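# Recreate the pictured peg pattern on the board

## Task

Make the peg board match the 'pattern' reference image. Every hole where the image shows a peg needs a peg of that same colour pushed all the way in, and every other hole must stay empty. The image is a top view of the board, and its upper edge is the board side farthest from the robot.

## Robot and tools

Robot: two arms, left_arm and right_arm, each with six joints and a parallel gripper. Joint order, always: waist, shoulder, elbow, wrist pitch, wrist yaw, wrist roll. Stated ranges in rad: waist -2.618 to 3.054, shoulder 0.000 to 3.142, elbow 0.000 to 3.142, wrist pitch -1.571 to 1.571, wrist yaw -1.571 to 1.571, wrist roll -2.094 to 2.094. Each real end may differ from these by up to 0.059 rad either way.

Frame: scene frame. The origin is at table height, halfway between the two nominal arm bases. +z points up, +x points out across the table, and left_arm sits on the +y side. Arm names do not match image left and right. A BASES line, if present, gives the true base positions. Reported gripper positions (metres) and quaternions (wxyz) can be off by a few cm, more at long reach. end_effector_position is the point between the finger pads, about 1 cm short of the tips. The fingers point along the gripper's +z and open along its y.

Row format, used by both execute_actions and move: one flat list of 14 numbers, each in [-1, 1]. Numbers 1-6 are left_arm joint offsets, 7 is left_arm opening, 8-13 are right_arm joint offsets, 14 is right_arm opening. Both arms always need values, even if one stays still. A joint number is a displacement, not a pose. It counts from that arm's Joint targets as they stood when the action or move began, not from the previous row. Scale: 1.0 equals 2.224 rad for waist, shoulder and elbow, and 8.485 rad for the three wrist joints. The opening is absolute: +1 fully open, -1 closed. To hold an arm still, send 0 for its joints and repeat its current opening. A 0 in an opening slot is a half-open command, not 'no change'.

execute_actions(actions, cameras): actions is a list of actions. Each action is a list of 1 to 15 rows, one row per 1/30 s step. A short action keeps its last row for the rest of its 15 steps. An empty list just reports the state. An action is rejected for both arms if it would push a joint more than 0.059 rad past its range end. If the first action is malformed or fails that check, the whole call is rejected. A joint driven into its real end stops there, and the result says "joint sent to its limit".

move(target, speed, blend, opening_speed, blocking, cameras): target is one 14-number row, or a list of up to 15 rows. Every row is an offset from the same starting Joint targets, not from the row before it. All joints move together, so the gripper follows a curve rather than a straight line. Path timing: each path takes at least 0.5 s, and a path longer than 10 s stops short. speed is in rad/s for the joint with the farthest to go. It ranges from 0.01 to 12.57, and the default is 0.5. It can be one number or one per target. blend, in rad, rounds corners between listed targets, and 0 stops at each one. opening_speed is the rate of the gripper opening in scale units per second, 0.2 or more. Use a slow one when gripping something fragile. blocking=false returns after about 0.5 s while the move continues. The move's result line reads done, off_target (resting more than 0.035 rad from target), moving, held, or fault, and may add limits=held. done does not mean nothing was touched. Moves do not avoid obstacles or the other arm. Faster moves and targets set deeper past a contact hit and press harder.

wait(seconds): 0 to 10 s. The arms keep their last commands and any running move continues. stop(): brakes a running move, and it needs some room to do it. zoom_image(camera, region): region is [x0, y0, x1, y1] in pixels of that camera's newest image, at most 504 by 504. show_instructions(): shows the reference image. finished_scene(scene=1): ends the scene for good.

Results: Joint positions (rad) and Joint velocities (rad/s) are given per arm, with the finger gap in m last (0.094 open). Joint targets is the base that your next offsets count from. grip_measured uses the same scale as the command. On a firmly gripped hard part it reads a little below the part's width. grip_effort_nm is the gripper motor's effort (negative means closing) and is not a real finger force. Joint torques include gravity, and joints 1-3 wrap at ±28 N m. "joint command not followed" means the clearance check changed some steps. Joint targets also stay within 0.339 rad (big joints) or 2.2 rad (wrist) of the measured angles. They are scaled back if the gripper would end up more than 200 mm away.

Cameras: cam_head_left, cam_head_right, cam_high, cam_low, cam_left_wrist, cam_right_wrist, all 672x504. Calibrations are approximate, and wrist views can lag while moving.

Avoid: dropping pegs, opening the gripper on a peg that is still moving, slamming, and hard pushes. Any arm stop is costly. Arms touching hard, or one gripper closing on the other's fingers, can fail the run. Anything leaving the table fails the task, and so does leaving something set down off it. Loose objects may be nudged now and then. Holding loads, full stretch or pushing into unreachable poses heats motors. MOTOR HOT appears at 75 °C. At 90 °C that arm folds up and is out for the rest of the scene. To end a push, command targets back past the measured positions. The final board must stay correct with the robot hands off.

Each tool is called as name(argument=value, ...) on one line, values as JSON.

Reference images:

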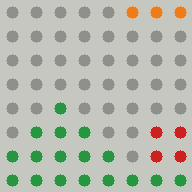

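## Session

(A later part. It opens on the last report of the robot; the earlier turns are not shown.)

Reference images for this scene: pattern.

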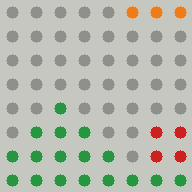

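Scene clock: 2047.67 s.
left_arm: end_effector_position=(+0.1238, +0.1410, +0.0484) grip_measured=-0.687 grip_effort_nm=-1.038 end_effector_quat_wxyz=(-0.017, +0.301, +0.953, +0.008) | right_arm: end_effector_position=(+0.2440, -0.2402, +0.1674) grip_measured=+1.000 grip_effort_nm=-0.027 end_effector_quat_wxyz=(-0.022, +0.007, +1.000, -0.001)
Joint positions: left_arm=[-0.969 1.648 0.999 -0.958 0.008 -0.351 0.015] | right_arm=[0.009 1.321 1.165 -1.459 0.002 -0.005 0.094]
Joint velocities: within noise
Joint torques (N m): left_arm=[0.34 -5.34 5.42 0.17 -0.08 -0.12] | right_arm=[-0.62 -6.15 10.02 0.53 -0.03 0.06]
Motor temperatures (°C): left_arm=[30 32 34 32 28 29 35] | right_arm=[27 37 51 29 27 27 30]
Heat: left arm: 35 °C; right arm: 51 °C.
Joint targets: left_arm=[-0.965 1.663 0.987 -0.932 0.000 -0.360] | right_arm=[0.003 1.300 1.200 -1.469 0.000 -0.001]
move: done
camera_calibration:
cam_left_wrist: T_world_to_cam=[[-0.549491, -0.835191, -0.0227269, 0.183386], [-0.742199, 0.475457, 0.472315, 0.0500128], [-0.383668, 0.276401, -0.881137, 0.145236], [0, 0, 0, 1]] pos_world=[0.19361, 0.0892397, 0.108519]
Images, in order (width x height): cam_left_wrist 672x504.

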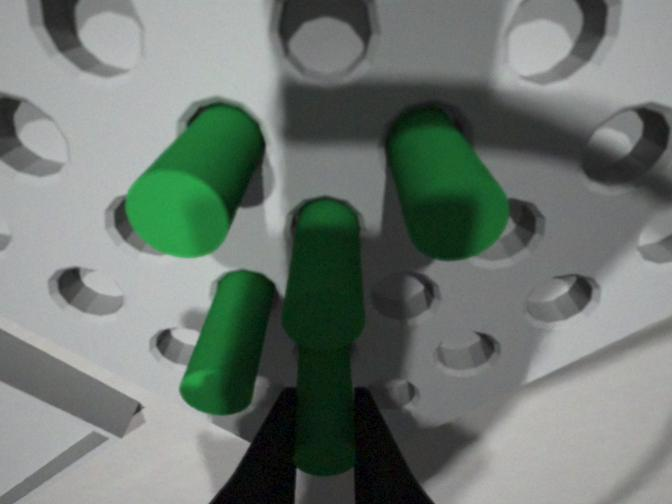

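move(target=[[0,0,0,0,0,0,-0.4,0,0,0,0,0,0,1],[0,0,0.1349,-0.0354,0,0,-0.4,0,0,0,0,0,0,1],[0.4303,0.129,0.3656,-0.0434,0,0.1556,-0.4,0,0,0,0,0,0,1],[0.4303,0.1902,0.2864,-0.0382,0,0.1556,-0.4,0,0,0,0,0,0,1],[0.4303,0.1902,0.1965,-0.0146,0,0.1556,-0.4,0,0,0,0,0,0,1],[0.4303,0.1902,0.1965,-0.0146,0,0.1556,-1,0,0,0,0,0,0,1],[0.4303,0.1902,0.2864,-0.0382,0,0.1556,-1,0,0,0,0,0,0,1],[0.299,-0.0283,-0.0391,0.1098,0,0.0424,-1,0,0,0,0,0,0,1],[0.2639,0.1219,-0.1835,0.2409,0,0.0424,-1,0,0,0,0,0,0,1]], speed=[0.4,0.6,1.3,0.5,0.4,0.4,0.8,2.0,1.5], cameras=["cam_left_wrist","cam_head_left"])

Scene clock: 2100.53 s.
left_arm: end_effector_position=(+0.4118, +0.1909, +0.0996) grip_measured=-0.689 grip_effort_nm=-1.043 end_effector_quat_wxyz=(+0.608, +0.146, +0.773, -0.106) | right_arm: end_effector_position=(+0.2440, -0.2402, +0.1674) grip_measured=+1.000 grip_effort_nm=-0.027 end_effector_quat_wxyz=(-0.022, +0.007, +1.000, -0.001)
Joint positions: left_arm=[-0.373 1.916 0.588 1.087 -0.009 0.012 0.015] | right_arm=[0.009 1.321 1.165 -1.459 0.002 -0.005 0.094]
Joint velocities: within noise
Joint torques (N m): left_arm=[-0.5 -6.67 4.52 1.99 0.06 -0.13] | right_arm=[-0.59 -6.13 10.02 0.53 -0.04 0.05]
Motor temperatures (°C): left_arm=[30 34 34 33 28 29 35] | right_arm=[27 37 51 29 27 27 30]
Heat: left arm: 35 °C; right arm: 51 °C.
Joint targets: left_arm=[-0.378 1.934 0.579 1.112 0.000 0.000] | right_arm=[0.003 1.300 1.200 -1.469 0.000 -0.001]
move: done; target 6's new numbers were sent with left_arm's wrist pitch 0.047 rad from that target
camera_calibration:
cam_left_wrist: T_world_to_cam=[[-0.332369, -0.943069, 0.0123378, 0.312188], [-0.607911, 0.20421, -0.767295, 0.335845], [0.721093, -0.262526, -0.641175, -0.0889083], [0, 0, 0, 1]] pos_world=[0.372037, 0.202491, 0.196835]
Images, in order (width x height): cam_head_left 672x504, cam_left_wrist 672x504.

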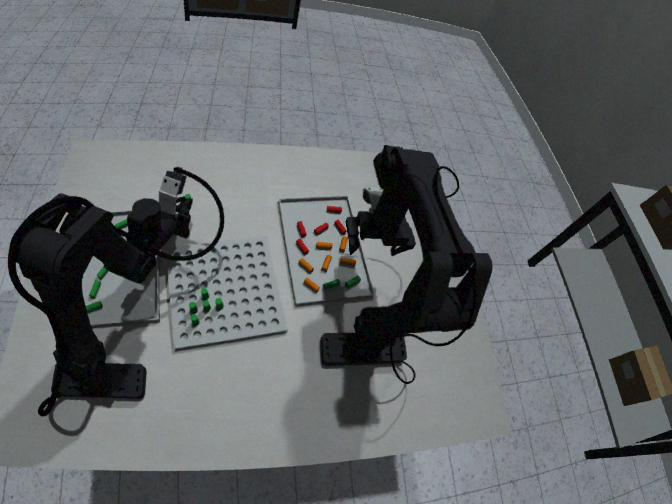

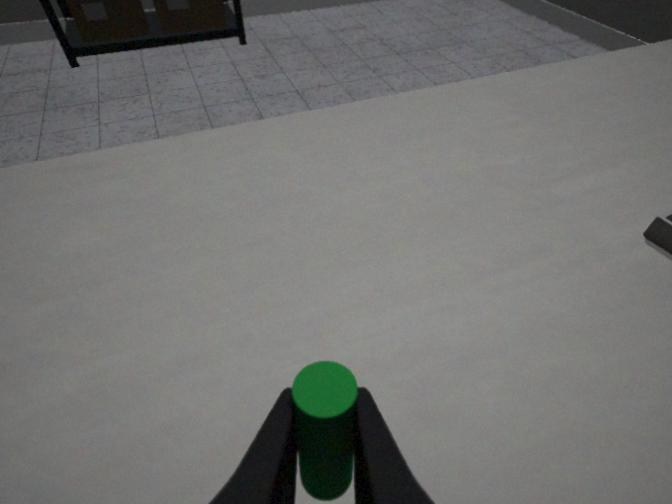

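move(target=[[0,0.1138,0,0.0316,0,0,-1,0,0,0,0,0,0,1],[0,0.1138,0,0.0316,0,0,-0.3,0,0,0,0,0,0,1],[0,-0.0373,0,0.0242,0,0,-0.3,0,0,0,0,0,0,1],[0,-0.0373,0.4595,-0.2371,0,0,-0.3,0,0,0,0,0,0,1],[-0.0022,0.2347,0.848,-0.3136,0,0,-0.3,0,0,0,0,0,0,1],[-0.0022,0.2428,0.7243,-0.2851,0,0,-0.3,0,0,0,0,0,0,1],[-0.0022,0.2428,0.7243,-0.2851,0,0,-1,0,0,0,0,0,0,1],[-0.0022,0.1556,0.7243,-0.2851,0,0,-1,0,0,0,0,0,0,1],[-0.2419,-0.2176,0.1803,-0.2489,0,-0.0362,-1,0,0,0,0,0,0,1],[-0.2419,-0.1799,0.1533,-0.2477,0,-0.0362,-1,0,0,0,0,0,0,1]], speed=[0.4,0.5,0.5,2.2,1.5,0.5,0.5,0.5,1.4,0.4], cameras=["cam_left_wrist"])

zoom_image(camera="cam_left_wrist", region=[200, 240, 450, 420])

Scene clock: 2128.27 s.
left_arm: end_effector_position=(+0.1200, +0.1733, +0.0605) grip_measured=-0.688 grip_effort_nm=-1.043 end_effector_quat_wxyz=(-0.016, +0.299, +0.954, +0.012) | right_arm: end_effector_position=(+0.2440, -0.2402, +0.1674) grip_measured=+1.000 grip_effort_nm=-0.027 end_effector_quat_wxyz=(-0.022, +0.007, +1.000, -0.001)
Joint positions: left_arm=[-0.911 1.527 0.926 -1.01 -0.003 -0.298 0.015] | right_arm=[0.009 1.321 1.165 -1.459 0.002 -0.005 0.094]
Joint velocities: within noise
Joint torques (N m): left_arm=[-0.36 -4.94 5.9 0.1 0.03 -0.09] | right_arm=[-0.59 -6.16 10.03 0.53 -0.04 0.06]
Motor temperatures (°C): left_arm=[30 35 34 37 28 29 35] | right_arm=[27 37 51 29 27 27 30]
Heat: left arm: 37 °C; right arm: 51 °C.
Joint targets: left_arm=[-0.916 1.534 0.920 -0.990 0.000 -0.307] | right_arm=[0.003 1.300 1.200 -1.469 0.000 -0.001]
move: done
camera_calibration:
cam_left_wrist: T_world_to_cam=[[-0.545852, -0.837291, -0.0314543, 0.209], [-0.746474, 0.46891, 0.472122, 0.027893], [-0.380554, 0.281189, -0.880972, 0.144286], [0, 0, 0, 1]] pos_world=[0.189813, 0.121343, 0.120517]
Images, in order (width x height): cam_left_wrist 672x504.

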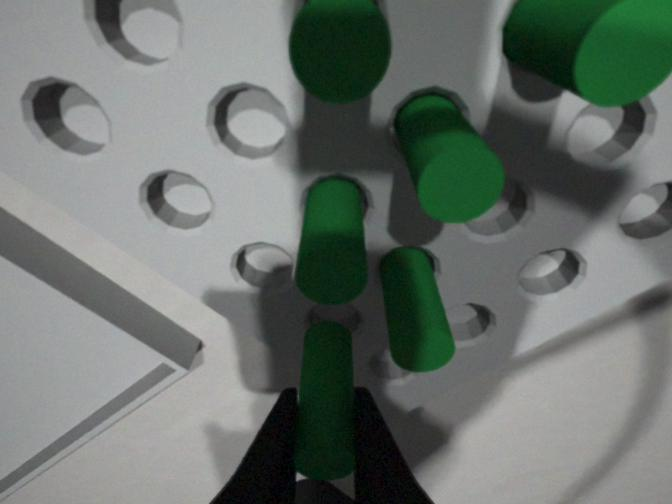

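Scaled by 2.016 from the camera's 672x504 image, which has a finer 960x720 frame.

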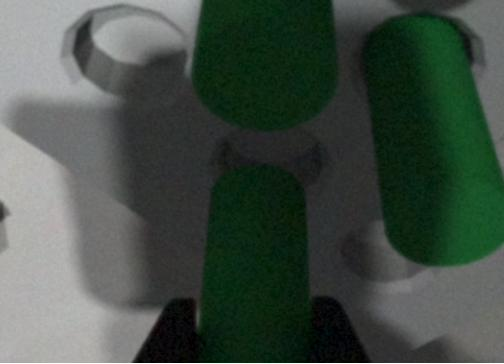

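move(target=[[-0.0027,0,0.0189,0,0,0,-1,0,0,0,0,0,0,1],[-0.0027,0.0076,0.0189,0,0,0,-1,0,0,0,0,0,0,1],[-0.0027,0.0166,-0.0139,0.0075,0,0,-1,0,0,0,0,0,0,1]], speed=[0.1,0.1,0.1], cameras=["cam_left_wrist"])

Scene clock: 2139.37 s.
left_arm: end_effector_position=(+0.1235, +0.1669, +0.0544) grip_measured=-0.688 grip_effort_nm=-1.053 end_effector_quat_wxyz=(-0.010, +0.301, +0.954, +0.008) | right_arm: end_effector_position=(+0.2440, -0.2402, +0.1674) grip_measured=+1.000 grip_effort_nm=-0.027 end_effector_quat_wxyz=(-0.022, +0.007, +1.000, -0.001)
Joint positions: left_arm=[-0.916 1.55 0.923 -0.97 -0.003 -0.299 0.015] | right_arm=[0.009 1.321 1.165 -1.459 0.002 -0.005 0.094]
Joint velocities: within noise
Joint torques (N m): left_arm=[-0.38 -3.85 3.55 0.43 0.04 -0.09] | right_arm=[-0.61 -6.16 10.02 0.53 -0.03 0.05]
Motor temperatures (°C): left_arm=[30 34 34 35 28 29 35] | right_arm=[27 37 51 29 27 27 30]
Heat: left arm: 35 °C; right arm: 51 °C.
Joint targets: left_arm=[-0.922 1.571 0.889 -0.926 0.000 -0.307] | right_arm=[0.003 1.300 1.200 -1.469 0.000 -0.001]
move: off_target (left_arm); left_arm: the wrist pitch is farthest, 0.044 rad from its target
camera_calibration:
cam_left_wrist: T_world_to_cam=[[-0.549471, -0.83508, -0.0268818, 0.205213], [-0.74833, 0.477571, 0.460356, 0.0357356], [-0.371596, 0.273069, -0.887327, 0.142706], [0, 0, 0, 1]] pos_world=[0.19253, 0.115335, 0.115692]
Images, in order (width x height): cam_left_wrist 672x504.

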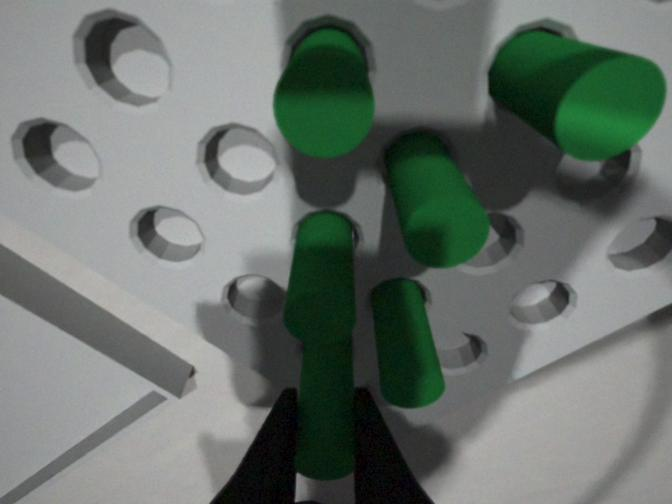

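move(target=[[0,-0.0297,0.0315,-0.0105,0,0,-1,0,0,0,0,0,0,1],[0,-0.0085,0.0315,-0.0105,0,0,-1,0,0,0,0,0,0,1]], speed=[0.3,0.2], cameras=["cam_left_wrist"])

zoom_image(camera="cam_left_wrist", region=[240, 250, 410, 400])

Scene clock: 2156.53 s.
left_arm: end_effector_position=(+0.1208, +0.1704, +0.0590) grip_measured=-0.688 grip_effort_nm=-1.053 end_effector_quat_wxyz=(-0.015, +0.301, +0.953, +0.012) | right_arm: end_effector_position=(+0.2440, -0.2402, +0.1674) grip_measured=+1.000 grip_effort_nm=-0.037 end_effector_quat_wxyz=(-0.022, +0.007, +1.000, -0.001)
Joint positions: left_arm=[-0.916 1.538 0.931 -1.003 -0.003 -0.299 0.015] | right_arm=[0.009 1.321 1.165 -1.459 0.002 -0.005 0.094]
Joint velocities: within noise
Joint torques (N m): left_arm=[-0.54 -4.55 9.33 -0.19 0.03 -0.15] | right_arm=[-0.61 -6.16 10.02 0.54 -0.04 0.05]
Motor temperatures (°C): left_arm=[30 32 34 34 28 29 35] | right_arm=[27 37 51 29 27 27 30]
Heat: left arm: 35 °C; right arm: 51 °C.
Joint targets: left_arm=[-0.922 1.552 0.959 -1.015 0.000 -0.307] | right_arm=[0.003 1.300 1.200 -1.469 0.000 -0.001]
move: done
camera_calibration:
cam_left_wrist: T_world_to_cam=[[-0.549657, -0.834811, -0.0311246, 0.206981], [-0.744667, 0.472738, 0.471158, 0.0295795], [-0.378614, 0.282153, -0.881499, 0.143743], [0, 0, 0, 1]] pos_world=[0.190219, 0.118249, 0.119215]
Images, in order (width x height): cam_left_wrist 672x504.

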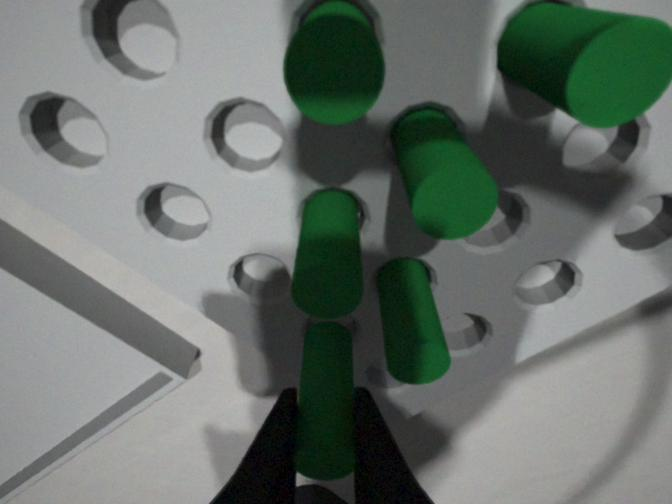

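Scaled by 2.965 from the camera's 672x504 image, which has a finer 960x720 frame.

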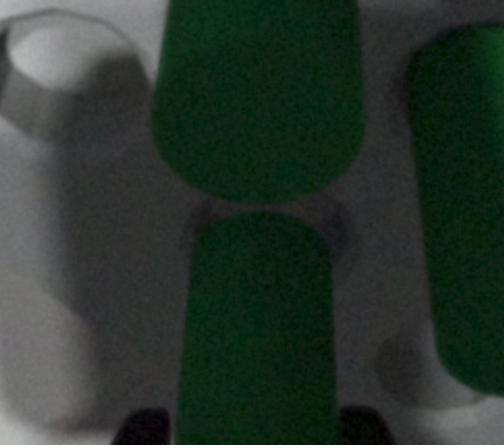

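move(target=[[0,0.0054,0,0,0,0,-1,0,0,0,0,0,0,1],[0,0.009,-0.0301,0.0098,0,0,-1,0,0,0,0,0,0,1]], speed=[0.1,0.1], cameras=["cam_left_wrist"])

Scene clock: 2167.07 s.
left_arm: end_effector_position=(+0.1220, +0.1689, +0.0543) grip_measured=-0.688 grip_effort_nm=-1.038 end_effector_quat_wxyz=(-0.015, +0.301, +0.953, +0.012) | right_arm: end_effector_position=(+0.2440, -0.2402, +0.1674) grip_measured=+1.000 grip_effort_nm=-0.027 end_effector_quat_wxyz=(-0.022, +0.007, +1.000, -0.001)
Joint positions: left_arm=[-0.916 1.552 0.924 -0.981 -0.003 -0.299 0.015] | right_arm=[0.009 1.321 1.165 -1.459 0.002 -0.005 0.094]
Joint velocities: within noise
Joint torques (N m): left_arm=[-0.32 -3.93 3.66 0.44 0.04 -0.13] | right_arm=[-0.62 -6.13 10 0.53 -0.04 0.05]
Motor temperatures (°C): left_arm=[30 32 34 33 28 29 35] | right_arm=[27 37 51 29 27 27 30]
Heat: left arm: 35 °C; right arm: 51 °C.
Joint targets: left_arm=[-0.922 1.572 0.892 -0.932 0.000 -0.307] | right_arm=[0.003 1.300 1.200 -1.469 0.000 -0.001]
move: off_target (left_arm); left_arm: the wrist pitch is farthest, 0.050 rad from its target
camera_calibration:
cam_left_wrist: T_world_to_cam=[[-0.549658, -0.834818, -0.0308837, 0.206215], [-0.744861, 0.473021, 0.470567, 0.0334698], [-0.37823, 0.281655, -0.881823, 0.140499], [0, 0, 0, 1]] pos_world=[0.191419, 0.116748, 0.114514]
Images, in order (width x height): cam_left_wrist 672x504.

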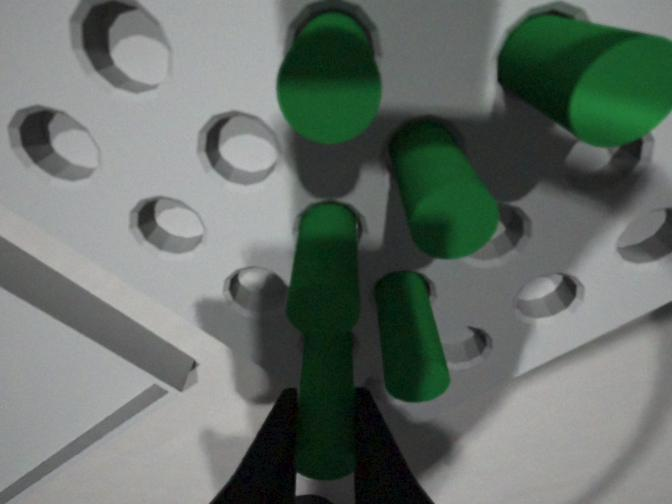

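move(target=[[0,-0.0301,0.0301,-0.0098,0,0,-1,0,0,0,0,0,0,1],[-0.0018,-0.009,0.0301,-0.0098,0,0,-1,0,0,0,0,0,0,1],[-0.0018,-0.0054,0.0301,-0.0095,0,0,-1,0,0,0,0,0,0,1],[-0.0018,-0.0018,-0.0018,0,0,0,-1,0,0,0,0,0,0,1]], speed=[0.3,0.2,0.1,0.1], cameras=["cam_left_wrist"])

Scene clock: 2182.03 s.
left_arm: end_effector_position=(+0.1210, +0.1688, +0.0542) grip_measured=-0.688 grip_effort_nm=-1.038 end_effector_quat_wxyz=(-0.015, +0.303, +0.953, +0.012) | right_arm: end_effector_position=(+0.2440, -0.2402, +0.1674) grip_measured=+1.000 grip_effort_nm=-0.032 end_effector_quat_wxyz=(-0.022, +0.007, +1.000, -0.001)
Joint positions: left_arm=[-0.92 1.55 0.923 -0.981 -0.003 -0.299 0.015] | right_arm=[0.009 1.321 1.165 -1.459 0.002 -0.005 0.094]
Joint velocities: within noise
Joint torques (N m): left_arm=[-0.55 -4.25 3.32 0.44 0.03 -0.13] | right_arm=[-0.61 -6.16 10.02 0.53 -0.03 0.05]
Motor temperatures (°C): left_arm=[30 32 34 33 28 29 35] | right_arm=[27 37 51 29 27 27 30]
Heat: left arm: 35 °C; right arm: 51 °C.
Joint targets: left_arm=[-0.926 1.568 0.888 -0.932 0.000 -0.307] | right_arm=[0.003 1.300 1.200 -1.469 0.000 -0.001]
move: off_target (left_arm); left_arm: the wrist pitch is farthest, 0.049 rad from its target
camera_calibration:
cam_left_wrist: T_world_to_cam=[[-0.552568, -0.832891, -0.0310063, 0.205652], [-0.743135, 0.475495, 0.470802, 0.0321208], [-0.377384, 0.283192, -0.881694, 0.139686], [0, 0, 0, 1]] pos_world=[0.190222, 0.116455, 0.114414]
Images, in order (width x height): cam_left_wrist 672x504.

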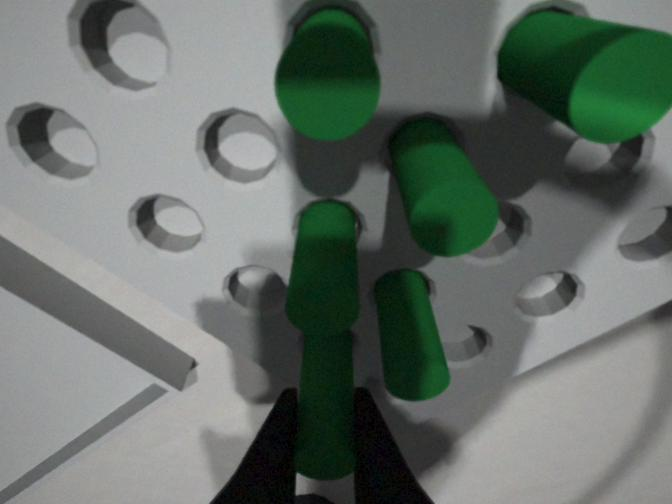

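move(target=[[0,-0.002,0.0275,-0.0085,0,0,-1,0,0,0,0,0,0,1]], speed=0.3, cameras=["cam_left_wrist"])

zoom_image(camera="cam_left_wrist", region=[240, 250, 410, 400])

Scene clock: 2243.23 s.
left_arm: end_effector_position=(+0.1212, +0.1686, +0.0552) grip_measured=-0.688 grip_effort_nm=-1.048 end_effector_quat_wxyz=(-0.015, +0.303, +0.953, +0.012) | right_arm: end_effector_position=(+0.2440, -0.2402, +0.1674) grip_measured=+1.000 grip_effort_nm=-0.032 end_effector_quat_wxyz=(-0.022, +0.007, +1.000, -0.001)
Joint positions: left_arm=[-0.92 1.55 0.927 -0.986 -0.003 -0.299 0.015] | right_arm=[0.009 1.321 1.165 -1.459 0.002 -0.005 0.094]
Joint velocities: within noise
Joint torques (N m): left_arm=[-0.61 -4.82 8.73 -0.29 0.01 -0.11] | right_arm=[-0.61 -6.15 9.99 0.53 -0.03 0.05]
Motor temperatures (°C): left_arm=[30 31 33 33 28 29 36] | right_arm=[27 37 51 29 27 27 30]
Heat: left arm: 36 °C; right arm: 51 °C.
Joint targets: left_arm=[-0.926 1.563 0.949 -1.004 0.000 -0.307] | right_arm=[0.003 1.300 1.200 -1.469 0.000 -0.001]
move: done
camera_calibration:
cam_left_wrist: T_world_to_cam=[[-0.552521, -0.832918, -0.0311122, 0.20555], [-0.743061, 0.475316, 0.4711, 0.0319128], [-0.377599, 0.283411, -0.881531, 0.140726], [0, 0, 0, 1]] pos_world=[0.190422, 0.116155, 0.115415]
Images, in order (width x height): cam_left_wrist 672x504.

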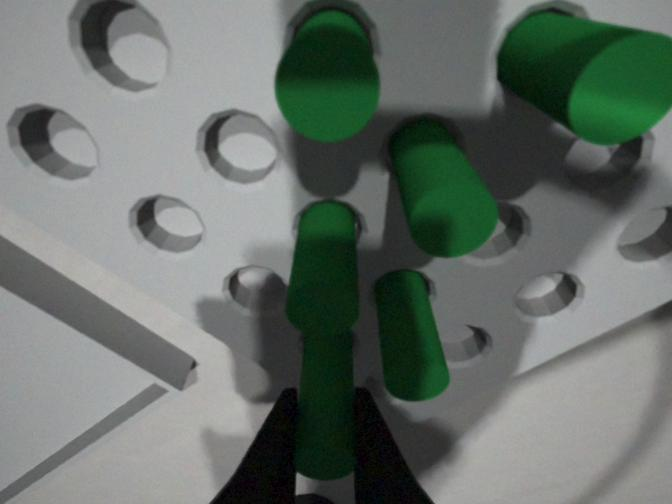

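Scaled by 2.965 from the camera's 672x504 image, which has a finer 960x720 frame.

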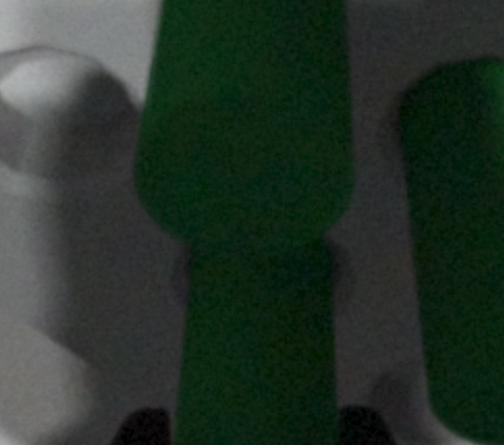

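move(target=[[-0.0009,0,0.002,-0.0018,0,0,-1,0,0,0,0,0,0,1],[-0.0009,0.0022,-0.0274,0.008,0,0,-1,0,0,0,0,0,0,1]], speed=[0.2,0.05], cameras=["cam_left_wrist"])

zoom_image(camera="cam_left_wrist", region=[240, 250, 410, 400])

Scene clock: 2267.70 s.
left_arm: end_effector_position=(+0.1196, +0.1697, +0.0490) grip_measured=-0.688 grip_effort_nm=-1.038 end_effector_quat_wxyz=(-0.014, +0.304, +0.953, +0.011) | right_arm: end_effector_position=(+0.2440, -0.2402, +0.1674) grip_measured=+1.000 grip_effort_nm=-0.022 end_effector_quat_wxyz=(-0.022, +0.007, +1.000, -0.001)
Joint positions: left_arm=[-0.922 1.55 0.9 -0.957 -0.003 -0.299 0.015] | right_arm=[0.009 1.321 1.165 -1.459 0.002 -0.005 0.094]
Joint velocities: within noise
Joint torques (N m): left_arm=[-0.46 -4.03 5.39 0.11 -0.03 -0.09] | right_arm=[-0.61 -6.13 10 0.53 -0.03 0.05]
Motor temperatures (°C): left_arm=[30 31 34 32 28 29 36] | right_arm=[27 37 51 29 27 27 30]
Heat: left arm: 36 °C; right arm: 51 °C.
Joint targets: left_arm=[-0.928 1.568 0.888 -0.936 0.000 -0.307] | right_arm=[0.003 1.300 1.200 -1.469 0.000 -0.001]
move: done
camera_calibration:
cam_left_wrist: T_world_to_cam=[[-0.554382, -0.831713, -0.0302374, 0.205402], [-0.742692, 0.477995, 0.468967, 0.0327335], [-0.375593, 0.282444, -0.882698, 0.134305], [0, 0, 0, 1]] pos_world=[0.188626, 0.117256, 0.10941]
Images, in order (width x height): cam_left_wrist 672x504.

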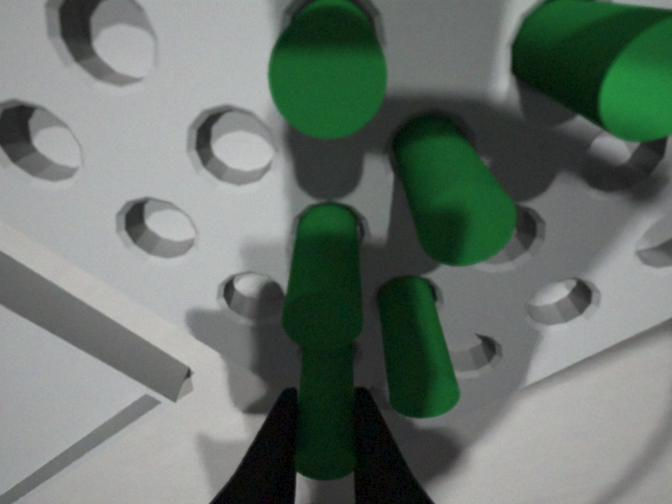

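Scaled by 2.965 from the camera's 672x504 image, which has a finer 960x720 frame.

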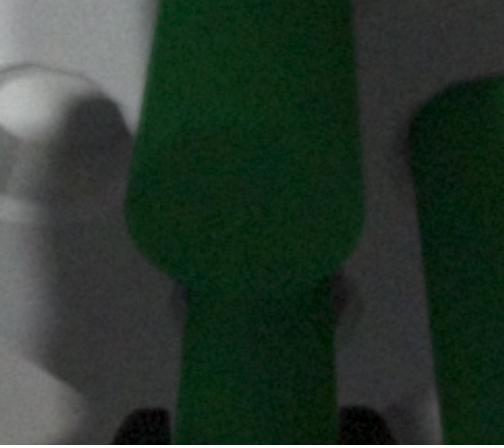

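move(target=[0,0.001,-0.0063,0.0018,0,0,-1,0,0,0,0,0,0,1], speed=0.1, cameras=[])

Scene clock: 2277.00 s.
left_arm: end_effector_position=(+0.1189, +0.1705, +0.0450) grip_measured=-0.688 grip_effort_nm=-1.053 end_effector_quat_wxyz=(-0.015, +0.304, +0.953, +0.012) | right_arm: end_effector_position=(+0.2440, -0.2402, +0.1674) grip_measured=+1.000 grip_effort_nm=-0.027 end_effector_quat_wxyz=(-0.022, +0.007, +1.000, -0.001)
Joint positions: left_arm=[-0.922 1.556 0.889 -0.942 -0.002 -0.299 0.015] | right_arm=[0.009 1.321 1.165 -1.459 0.002 -0.005 0.094]
Joint velocities: within noise
Joint torques (N m): left_arm=[-0.58 -4.48 5.15 0.14 0 -0.1] | right_arm=[-0.59 -6.13 10 0.53 -0.04 0.06]
Motor temperatures (°C): left_arm=[30 31 34 32 28 29 36] | right_arm=[27 37 51 29 27 27 30]
Heat: left arm: 36 °C; right arm: 51 °C.
Joint targets: left_arm=[-0.928 1.571 0.874 -0.921 0.000 -0.307] | right_arm=[0.003 1.300 1.200 -1.469 0.000 -0.001]
move: done
No camera images: "cameras" was empty.

move(target=[0,0.002,-0.007,0.0024,0,0,-1,0,0,0,0,0,0,1], speed=0.1, cameras=["cam_left_wrist"])

Scene clock: 2285.53 s.
left_arm: end_effector_position=(+0.1187, +0.1708, +0.0445) grip_measured=-0.688 grip_effort_nm=-1.048 end_effector_quat_wxyz=(-0.016, +0.304, +0.953, +0.012) | right_arm: end_effector_position=(+0.2440, -0.2402, +0.1674) grip_measured=+1.000 grip_effort_nm=-0.032 end_effector_quat_wxyz=(-0.022, +0.007, +1.000, -0.001)
Joint positions: left_arm=[-0.922 1.556 0.886 -0.941 -0.002 -0.299 0.015] | right_arm=[0.009 1.321 1.165 -1.459 0.002 -0.005 0.094]
Joint velocities: within noise
Joint torques (N m): left_arm=[-0.5 -4.08 4.05 0.33 0 -0.1] | right_arm=[-0.61 -6.13 10 0.53 -0.04 0.05]
Motor temperatures (°C): left_arm=[30 31 33 32 28 29 36] | right_arm=[27 37 51 29 27 27 30]
Heat: left arm: 36 °C; right arm: 51 °C.
Joint targets: left_arm=[-0.928 1.575 0.859 -0.901 0.000 -0.307] | right_arm=[0.003 1.300 1.200 -1.469 0.000 -0.001]
move: off_target (left_arm); left_arm: the wrist pitch is farthest, 0.040 rad from its target
camera_calibration:
cam_left_wrist: T_world_to_cam=[[-0.554434, -0.83165, -0.0309994, 0.205701], [-0.741593, 0.476806, 0.471907, 0.0336538], [-0.377681, 0.284631, -0.881103, 0.129521], [0, 0, 0, 1]] pos_world=[0.187923, 0.118159, 0.104617]
Images, in order (width x height): cam_left_wrist 672x504.

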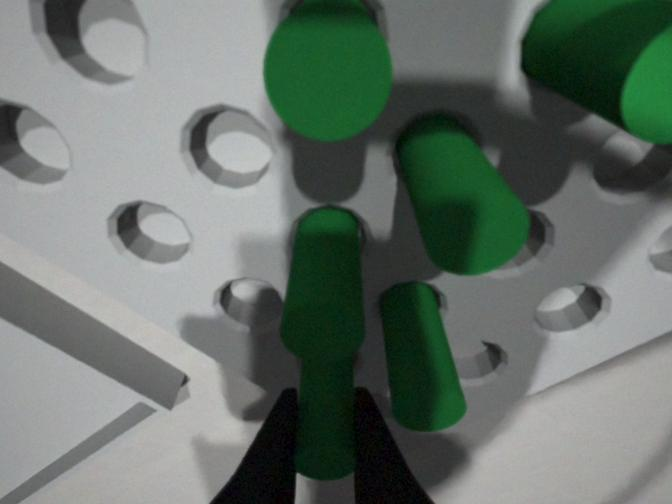

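move(target=[[0,0,0,0,0,0,-0.4,0,0,0,0,0,0,1],[0,0,0.1574,-0.0413,0,0,-0.4,0,0,0,0,0,0,1],[0.4193,0.1281,0.3332,-0.0411,0,0.015,-0.4,0,0,0,0,0,0,1],[0.4193,0.1808,0.2693,-0.035,0,0.015,-0.4,0,0,0,0,0,0,1],[0.4193,0.1808,0.1794,-0.0114,0,0.015,-0.4,0,0,0,0,0,0,1],[0.4193,0.1808,0.1794,-0.0114,0,0.015,-1,0,0,0,0,0,0,1],[0.4193,0.1808,0.2693,-0.035,0,0.015,-1,0,0,0,0,0,0,1],[0.2824,0.0112,0.0184,0.1062,0,0.0362,-1,0,0,0,0,0,0,1],[0.2473,0.1614,-0.1259,0.2372,0,0.0362,-1,0,0,0,0,0,0,1]], speed=[0.4,0.6,1.3,0.5,0.4,0.4,0.8,2.0,1.5], cameras=["cam_left_wrist"])

Scene clock: 2319.93 s.
left_arm: end_effector_position=(+0.4111, +0.1894, +0.0995) grip_measured=-0.687 grip_effort_nm=-1.048 end_effector_quat_wxyz=(+0.606, +0.141, +0.774, -0.115) | right_arm: end_effector_position=(+0.2440, -0.2402, +0.1674) grip_measured=+1.000 grip_effort_nm=-0.032 end_effector_quat_wxyz=(-0.022, +0.007, +1.000, -0.001)
Joint positions: left_arm=[-0.373 1.916 0.588 1.087 0.001 -0.007 0.015] | right_arm=[0.009 1.321 1.165 -1.459 0.002 -0.005 0.094]
Joint velocities: within noise
Joint torques (N m): left_arm=[-0.36 -6.54 4.49 1.99 -0.02 0.1] | right_arm=[-0.61 -6.17 10 0.53 -0.03 0.05]
Motor temperatures (°C): left_arm=[30 32 33 33 28 29 35] | right_arm=[27 37 52 29 27 27 30]
Heat: left arm: 35 °C; right arm: 52 °C.
Joint targets: left_arm=[-0.378 1.934 0.579 1.112 0.000 0.000] | right_arm=[0.003 1.300 1.200 -1.469 0.000 -0.001]
move: done; target 6's new numbers were sent with left_arm's wrist pitch 0.046 rad from that target
camera_calibration:
cam_left_wrist: T_world_to_cam=[[-0.336848, -0.941006, 0.0322761, 0.309971], [-0.612669, 0.193027, -0.766405, 0.339593], [0.714962, -0.277936, -0.641546, -0.0834269], [0, 0, 0, 1]] pos_world=[0.372118, 0.202947, 0.196739]
Images, in order (width x height): cam_left_wrist 672x504.

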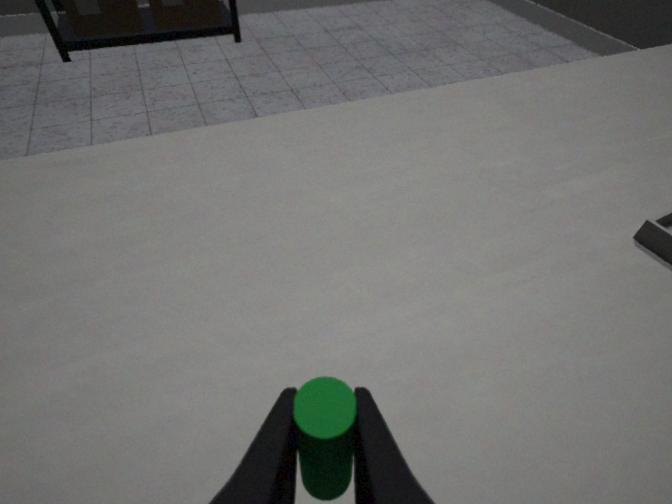

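move(target=[[0,0.1138,0,0.0307,0,0,-1,0,0,0,0,0,0,1],[0,0.1138,0,0.0307,0,0,-0.3,0,0,0,0,0,0,1],[0,-0.0373,0,0.0242,0,0,-0.3,0,0,0,0,0,0,1],[0,-0.0373,0.4595,-0.2371,0,0,-0.3,0,0,0,0,0,0,1],[-0.0022,0.2347,0.848,-0.3136,0,0,-0.3,0,0,0,0,0,0,1],[-0.0022,0.2428,0.7243,-0.2851,0,0,-0.3,0,0,0,0,0,0,1],[-0.0022,0.2428,0.7243,-0.2851,0,0,-1,0,0,0,0,0,0,1],[-0.0022,0.1556,0.7243,-0.2851,0,0,-1,0,0,0,0,0,0,1],[-0.2896,-0.1277,0.2792,-0.2513,0,-0.0489,-1,0,0,0,0,0,0,1],[-0.2896,-0.0879,0.2545,-0.2495,0,-0.0489,-1,0,0,0,0,0,0,1]], speed=[0.4,0.5,0.5,2.2,1.5,0.5,0.5,0.5,1.4,0.4], cameras=["cam_left_wrist","cam_low"])

zoom_image(camera="cam_left_wrist", region=[240, 250, 410, 400])

Scene clock: 2353.27 s.
left_arm: end_effector_position=(+0.1285, +0.1090, +0.0633) grip_measured=-0.687 grip_effort_nm=-1.048 end_effector_quat_wxyz=(-0.012, +0.300, +0.954, +0.009) | right_arm: end_effector_position=(+0.2440, -0.2402, +0.1674) grip_measured=+1.000 grip_effort_nm=-0.032 end_effector_quat_wxyz=(-0.022, +0.007, +1.000, -0.001)
Joint positions: left_arm=[-1.022 1.728 1.152 -1.025 0.002 -0.405 0.015] | right_arm=[0.009 1.321 1.165 -1.459 0.002 -0.005 0.094]
Joint velocities: within noise
Joint torques (N m): left_arm=[-0.09 -6.68 6.04 0.14 -0.03 -0.11] | right_arm=[-0.61 -6.15 10 0.53 -0.04 0.05]
Motor temperatures (°C): left_arm=[30 34 34 37 28 29 35] | right_arm=[27 37 52 29 27 27 30]
Heat: left arm: 37 °C; right arm: 52 °C.
Joint targets: left_arm=[-1.022 1.739 1.145 -1.005 0.000 -0.415] | right_arm=[0.003 1.300 1.200 -1.469 0.000 -0.001]
move: done
camera_calibration:
cam_left_wrist: T_world_to_cam=[[-0.548472, -0.835734, -0.0269829, 0.159712], [-0.747272, 0.475426, 0.464279, 0.0628766], [-0.375185, 0.274807, -0.885278, 0.16829], [0, 0, 0, 1]] pos_world=[0.197723, 0.0573362, 0.124101]
Images, in order (width x height): cam_low 672x504, cam_left_wrist 672x504.

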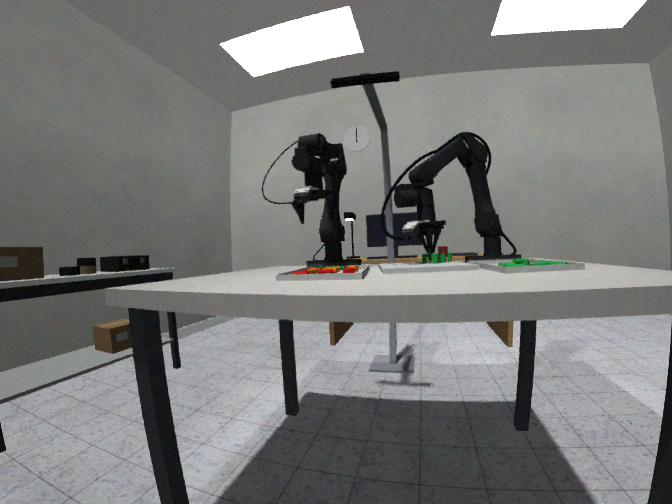

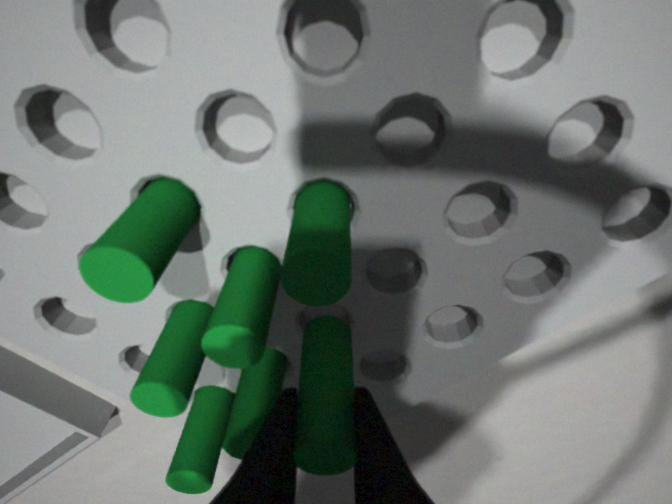

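Scaled by 2.965 from the camera's 672x504 image, which has a finer 960x720 frame.

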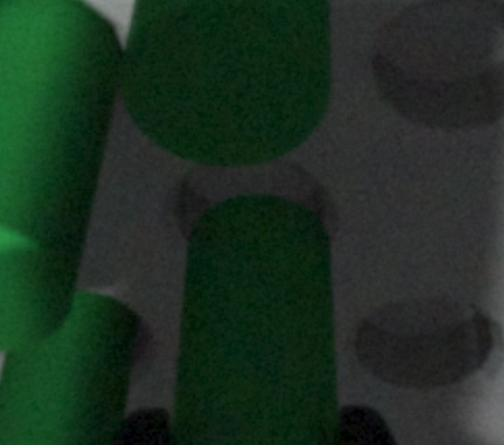

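move(target=[0,0.0126,-0.0256,0.0092,0,0,-1,0,0,0,0,0,0,1], speed=0.08, cameras=["cam_left_wrist"])

zoom_image(camera="cam_left_wrist", region=[240, 250, 410, 400])

Scene clock: 2367.47 s.
left_arm: end_effector_position=(+0.1284, +0.1091, +0.0553) grip_measured=-0.687 grip_effort_nm=-1.048 end_effector_quat_wxyz=(-0.010, +0.300, +0.954, +0.008) | right_arm: end_effector_position=(+0.2440, -0.2402, +0.1674) grip_measured=+1.000 grip_effort_nm=-0.037 end_effector_quat_wxyz=(-0.022, +0.007, +1.000, -0.001)
Joint positions: left_arm=[-1.022 1.734 1.125 -0.988 0.002 -0.406 0.015] | right_arm=[0.009 1.321 1.165 -1.459 0.002 -0.005 0.094]
Joint velocities: within noise
Joint torques (N m): left_arm=[-0.01 -4.9 3.22 0.6 -0.02 -0.09] | right_arm=[-0.59 -6.13 10.02 0.54 -0.04 0.06]
Motor temperatures (°C): left_arm=[30 33 33 35 28 29 35] | right_arm=[27 37 52 29 27 27 30]
Heat: left arm: 35 °C; right arm: 52 °C.
Joint targets: left_arm=[-1.022 1.767 1.088 -0.927 0.000 -0.415] | right_arm=[0.003 1.300 1.200 -1.469 0.000 -0.001]
move: off_target (left_arm); left_arm: the wrist pitch is farthest, 0.061 rad from its target
camera_calibration:
cam_left_wrist: T_world_to_cam=[[-0.548097, -0.836039, -0.0250773, 0.159536], [-0.748571, 0.476937, 0.460622, 0.0665759], [-0.373137, 0.271237, -0.887242, 0.161465], [0, 0, 0, 1]] pos_world=[0.197526, 0.0578301, 0.116593]
Images, in order (width x height): cam_left_wrist 672x504.

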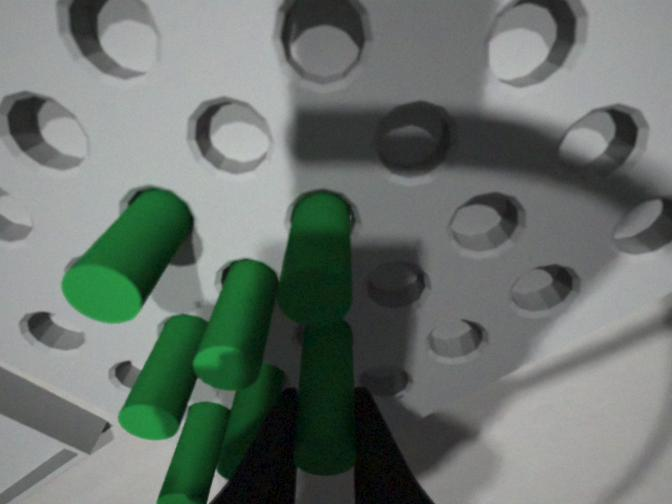

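Scaled by 2.965 from the camera's 672x504 image, which has a finer 960x720 frame.

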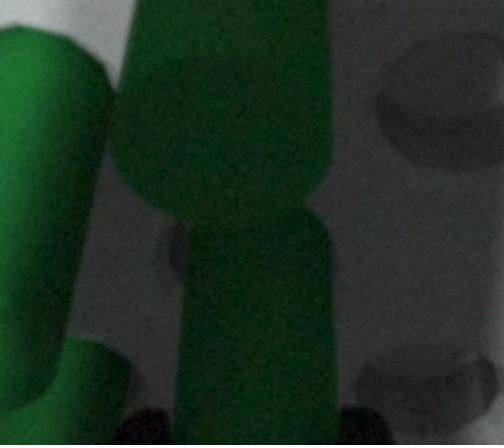

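move(target=[[0,-0.0076,0.0315,-0.0103,0,0,-1,0,0,0,0,0,0,1],[0.0049,-0.0076,0.0315,-0.0103,0,0,-1,0,0,0,0,0,0,1],[0.0049,0,0,0,0,0,-1,0,0,0,0,0,0,1]], speed=[0.3,0.03,0.08], cameras=["cam_left_wrist"])

zoom_image(camera="cam_left_wrist", region=[240, 250, 410, 400])

Scene clock: 2382.60 s.
left_arm: end_effector_position=(+0.1285, +0.1115, +0.0464) grip_measured=-0.688 grip_effort_nm=-1.043 end_effector_quat_wxyz=(-0.014, +0.298, +0.954, +0.010) | right_arm: end_effector_position=(+0.2440, -0.2402, +0.1674) grip_measured=+1.000 grip_effort_nm=-0.032 end_effector_quat_wxyz=(-0.022, +0.007, +1.000, -0.001)
Joint positions: left_arm=[-1.017 1.748 1.104 -0.961 0.002 -0.406 0.015] | right_arm=[0.009 1.321 1.165 -1.459 0.002 -0.005 0.094]
Joint velocities: within noise
Joint torques (N m): left_arm=[0.47 -5.96 5.16 0.3 -0.01 -0.11] | right_arm=[-0.61 -6.15 10.02 0.53 -0.03 0.06]
Motor temperatures (°C): left_arm=[30 32 33 34 28 29 36] | right_arm=[27 37 52 29 27 27 30]
Heat: left arm: 36 °C; right arm: 52 °C.
Joint targets: left_arm=[-1.011 1.767 1.088 -0.927 0.000 -0.414] | right_arm=[0.003 1.300 1.200 -1.469 0.000 -0.001]
move: done
camera_calibration:
cam_left_wrist: T_world_to_cam=[[-0.54446, -0.838293, -0.0287751, 0.161238], [-0.748553, 0.470125, 0.467601, 0.0702089], [-0.378459, 0.27613, -0.883471, 0.152917], [0, 0, 0, 1]] pos_world=[0.198216, 0.059933, 0.106908]
Images, in order (width x height): cam_left_wrist 672x504.

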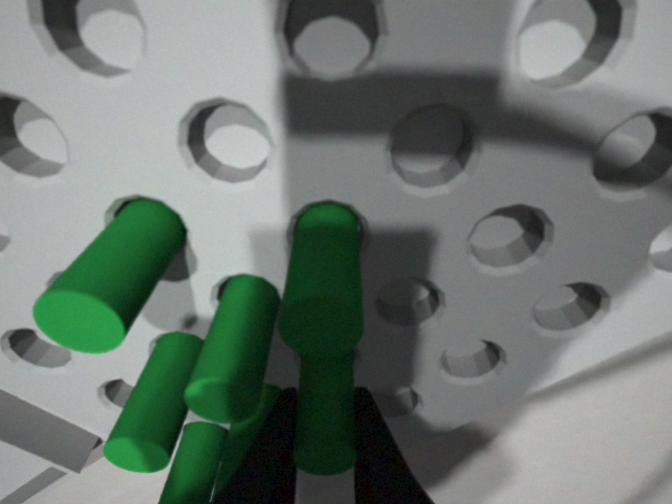

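Scaled by 2.965 from the camera's 672x504 image, which has a finer 960x720 frame.

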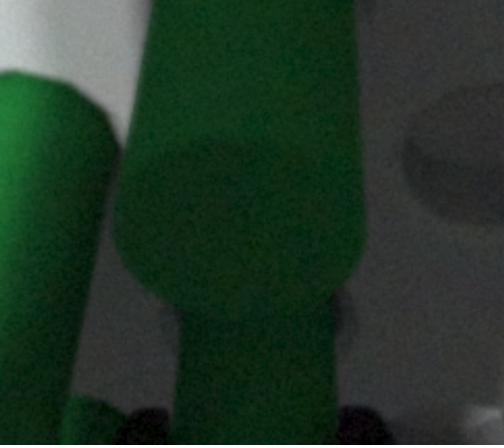

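move(target=[[0,0,0,0,0,0,-0.4,0,0,0,0,0,0,1],[0,0,0.1574,-0.0413,0,0,-0.4,0,0,0,0,0,0,1],[0.4825,-0.0031,0.1628,-0.0322,0,0.1051,-0.4,0,0,0,0,0,0,1],[0.4825,0.0445,0.0958,-0.0265,0,0.1051,-0.4,0,0,0,0,0,0,1],[0.4825,0.0445,0.0058,-0.0029,0,0.1051,-0.4,0,0,0,0,0,0,1],[0.4825,0.0445,0.0058,-0.0029,0,0.1051,-1,0,0,0,0,0,0,1],[0.4825,0.0445,0.0958,-0.0265,0,0.1051,-1,0,0,0,0,0,0,1],[0.3197,-0.0751,-0.0845,0.1093,0,0.0488,-1,0,0,0,0,0,0,1],[0.2846,0.0751,-0.2289,0.2403,0,0.0488,-1,0,0,0,0,0,0,1]], speed=[0.4,0.6,1.3,0.5,0.4,0.4,0.8,2.0,1.5], cameras=["cam_left_wrist"])

Scene clock: 2404.40 s.
left_arm: end_effector_position=(+0.4116, +0.1906, +0.0997) grip_measured=-0.690 grip_effort_nm=-1.048 end_effector_quat_wxyz=(+0.608, +0.146, +0.773, -0.107) | right_arm: end_effector_position=(+0.2440, -0.2402, +0.1674) grip_measured=+1.000 grip_effort_nm=-0.032 end_effector_quat_wxyz=(-0.022, +0.007, +1.000, -0.001)
Joint positions: left_arm=[-0.373 1.916 0.588 1.087 -0.007 0.01 0.015] | right_arm=[0.009 1.321 1.165 -1.459 0.002 -0.005 0.094]
Joint velocities: within noise
Joint torques (N m): left_arm=[-0.46 -6.53 4.56 2.06 0.03 -0.13] | right_arm=[-0.58 -6.16 10.04 0.53 -0.03 0.05]
Motor temperatures (°C): left_arm=[30 33 34 34 28 29 35] | right_arm=[27 37 52 29 27 27 30]
Heat: left arm: 35 °C; right arm: 52 °C.
Joint targets: left_arm=[-0.378 1.934 0.579 1.112 0.000 -0.001] | right_arm=[0.003 1.300 1.200 -1.469 0.000 -0.001]
move: done; target 6's new numbers were sent with left_arm's wrist pitch 0.045 rad from that target
camera_calibration:
cam_left_wrist: T_world_to_cam=[[-0.333794, -0.942539, 0.0141893, 0.312206], [-0.608135, 0.203817, -0.767223, 0.33601], [0.720246, -0.264723, -0.641224, -0.0880019], [0, 0, 0, 1]] pos_world=[0.371935, 0.202486, 0.196935]
Images, in order (width x height): cam_left_wrist 672x504.

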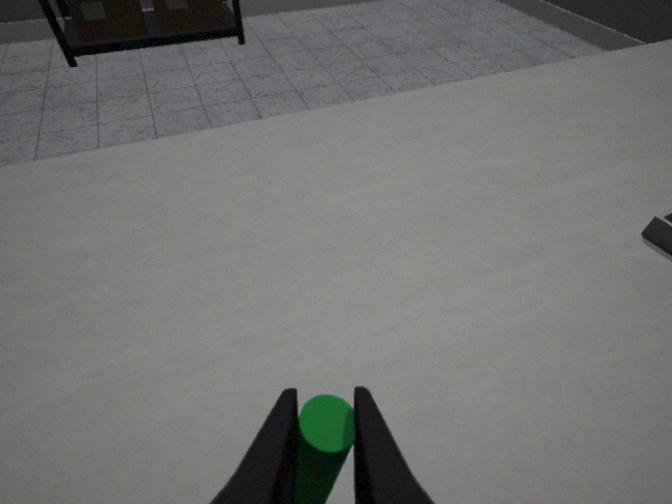

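move(target=[0,0,0,0,0,-0.0354,-1,0,0,0,0,0,0,1], speed=1.0, cameras=["cam_left_wrist","cam_head_right"])

zoom_image(camera="cam_left_wrist", region=[250, 354, 400, 504])

Scene clock: 2420.77 s.
left_arm: end_effector_position=(+0.4117, +0.1906, +0.0999) grip_measured=-0.689 grip_effort_nm=-1.038 end_effector_quat_wxyz=(+0.585, +0.028, +0.786, -0.197) | right_arm: end_effector_position=(+0.2440, -0.2402, +0.1674) grip_measured=+1.000 grip_effort_nm=-0.027 end_effector_quat_wxyz=(-0.022, +0.007, +1.000, -0.001)
Joint positions: left_arm=[-0.373 1.916 0.588 1.088 -0.007 -0.291 0.015] | right_arm=[0.009 1.321 1.165 -1.459 0.002 -0.005 0.094]
Joint velocities: within noise
Joint torques (N m): left_arm=[-0.35 -6.67 4.56 2.01 0.05 -0.13] | right_arm=[-0.59 -6.15 9.99 0.53 -0.04 0.05]
Motor temperatures (°C): left_arm=[30 33 33 38 28 29 35] | right_arm=[27 37 52 29 27 27 30]
Heat: left arm: 38 °C; right arm: 52 °C.
Joint targets: left_arm=[-0.378 1.934 0.579 1.112 0.000 -0.301] | right_arm=[0.003 1.300 1.200 -1.469 0.000 -0.001]
move: done
camera_calibration:
cam_left_wrist: T_world_to_cam=[[-0.250192, -0.92001, 0.301639, 0.244746], [-0.690344, -0.0489256, -0.721825, 0.413688], [0.678844, -0.388829, -0.622882, -0.0489871], [0, 0, 0, 1]] pos_world=[0.380075, 0.226361, 0.194272]
Images, in order (width x height): cam_head_right 672x504, cam_left_wrist 672x504.

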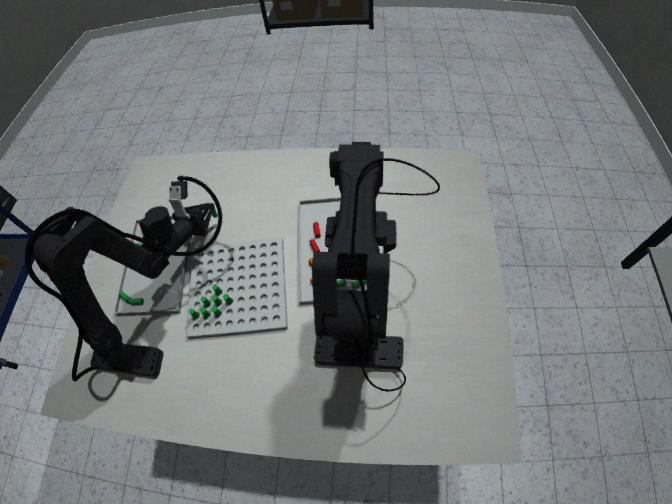

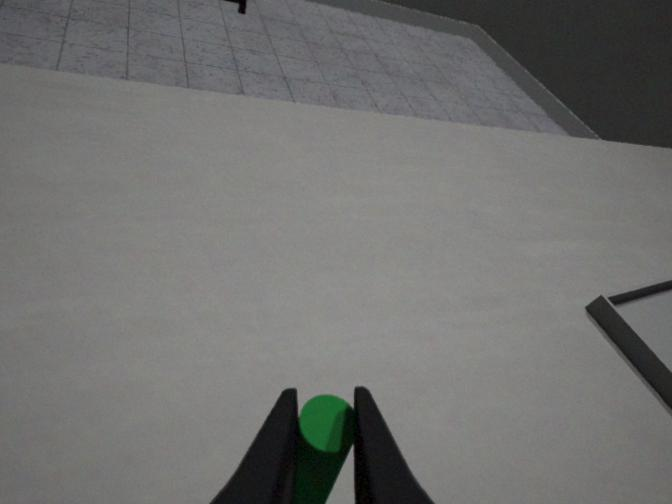

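Scaled by 3.360 from the camera's 672x504 image, which has a finer 960x720 frame.

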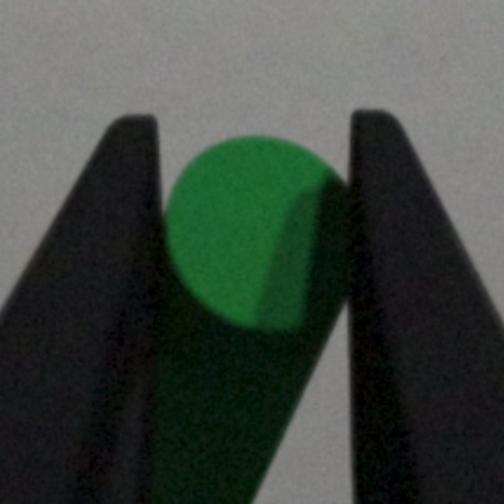

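move(target=[[0,0.1138,0,0.0307,0,0,-1,0,0,0,0,0,0,1],[0,0.1138,0,0.0307,0,0,-0.3,0,0,0,0,0,0,1],[0,-0.0373,0,0.0242,0,0,-0.3,0,0,0,0,0,0,1],[0,-0.0373,0.4595,-0.2371,0,0.0354,-0.3,0,0,0,0,0,0,1],[-0.0022,0.2347,0.848,-0.3136,0,0.0354,-0.3,0,0,0,0,0,0,1]], speed=[0.4,0.5,0.5,2.0,1.4], opening_speed=0.6, cameras=["cam_left_wrist"])

Scene clock: 2438.97 s.
left_arm: end_effector_position=(+0.4171, +0.1866, +0.1189) grip_measured=-0.301 grip_effort_nm=0.056 end_effector_quat_wxyz=(+0.020, +0.179, +0.984, +0.000) | right_arm: end_effector_position=(+0.2440, -0.2402, +0.1674) grip_measured=+1.000 grip_effort_nm=-0.032 end_effector_quat_wxyz=(-0.022, +0.007, +1.000, -0.001)
Joint positions: left_arm=[-0.377 2.431 2.436 -1.536 -0.007 -0.011 0.033] | right_arm=[0.009 1.321 1.165 -1.459 0.002 -0.005 0.094]
Joint velocities: within noise
Joint torques (N m): left_arm=[-0.47 -11.67 9.89 -0.05 0.05 0.09] | right_arm=[-0.61 -6.17 10 0.54 -0.04 0.05]
Motor temperatures (°C): left_arm=[30 33 34 39 28 29 35] | right_arm=[27 37 52 29 27 27 30]
Heat: left arm: 39 °C; right arm: 52 °C.
Joint targets: left_arm=[-0.383 2.456 2.465 -1.549 0.000 -0.001] | right_arm=[0.003 1.300 1.200 -1.469 0.000 -0.001]
move: done
camera_calibration:
cam_left_wrist: T_world_to_cam=[[-0.323153, -0.946109, -0.0212154, 0.310335], [-0.86862, 0.287639, 0.403438, 0.308718], [-0.375594, 0.1488, -0.914761, 0.331715], [0, 0, 0, 1]] pos_world=[0.493035, 0.155452, 0.185475]
Images, in order (width x height): cam_left_wrist 672x504.

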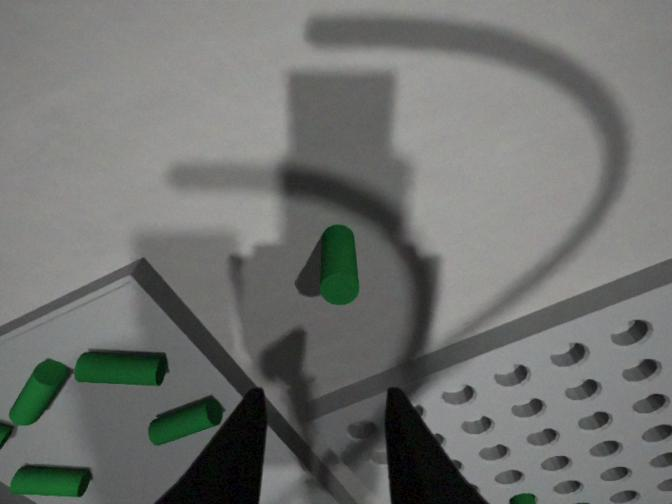

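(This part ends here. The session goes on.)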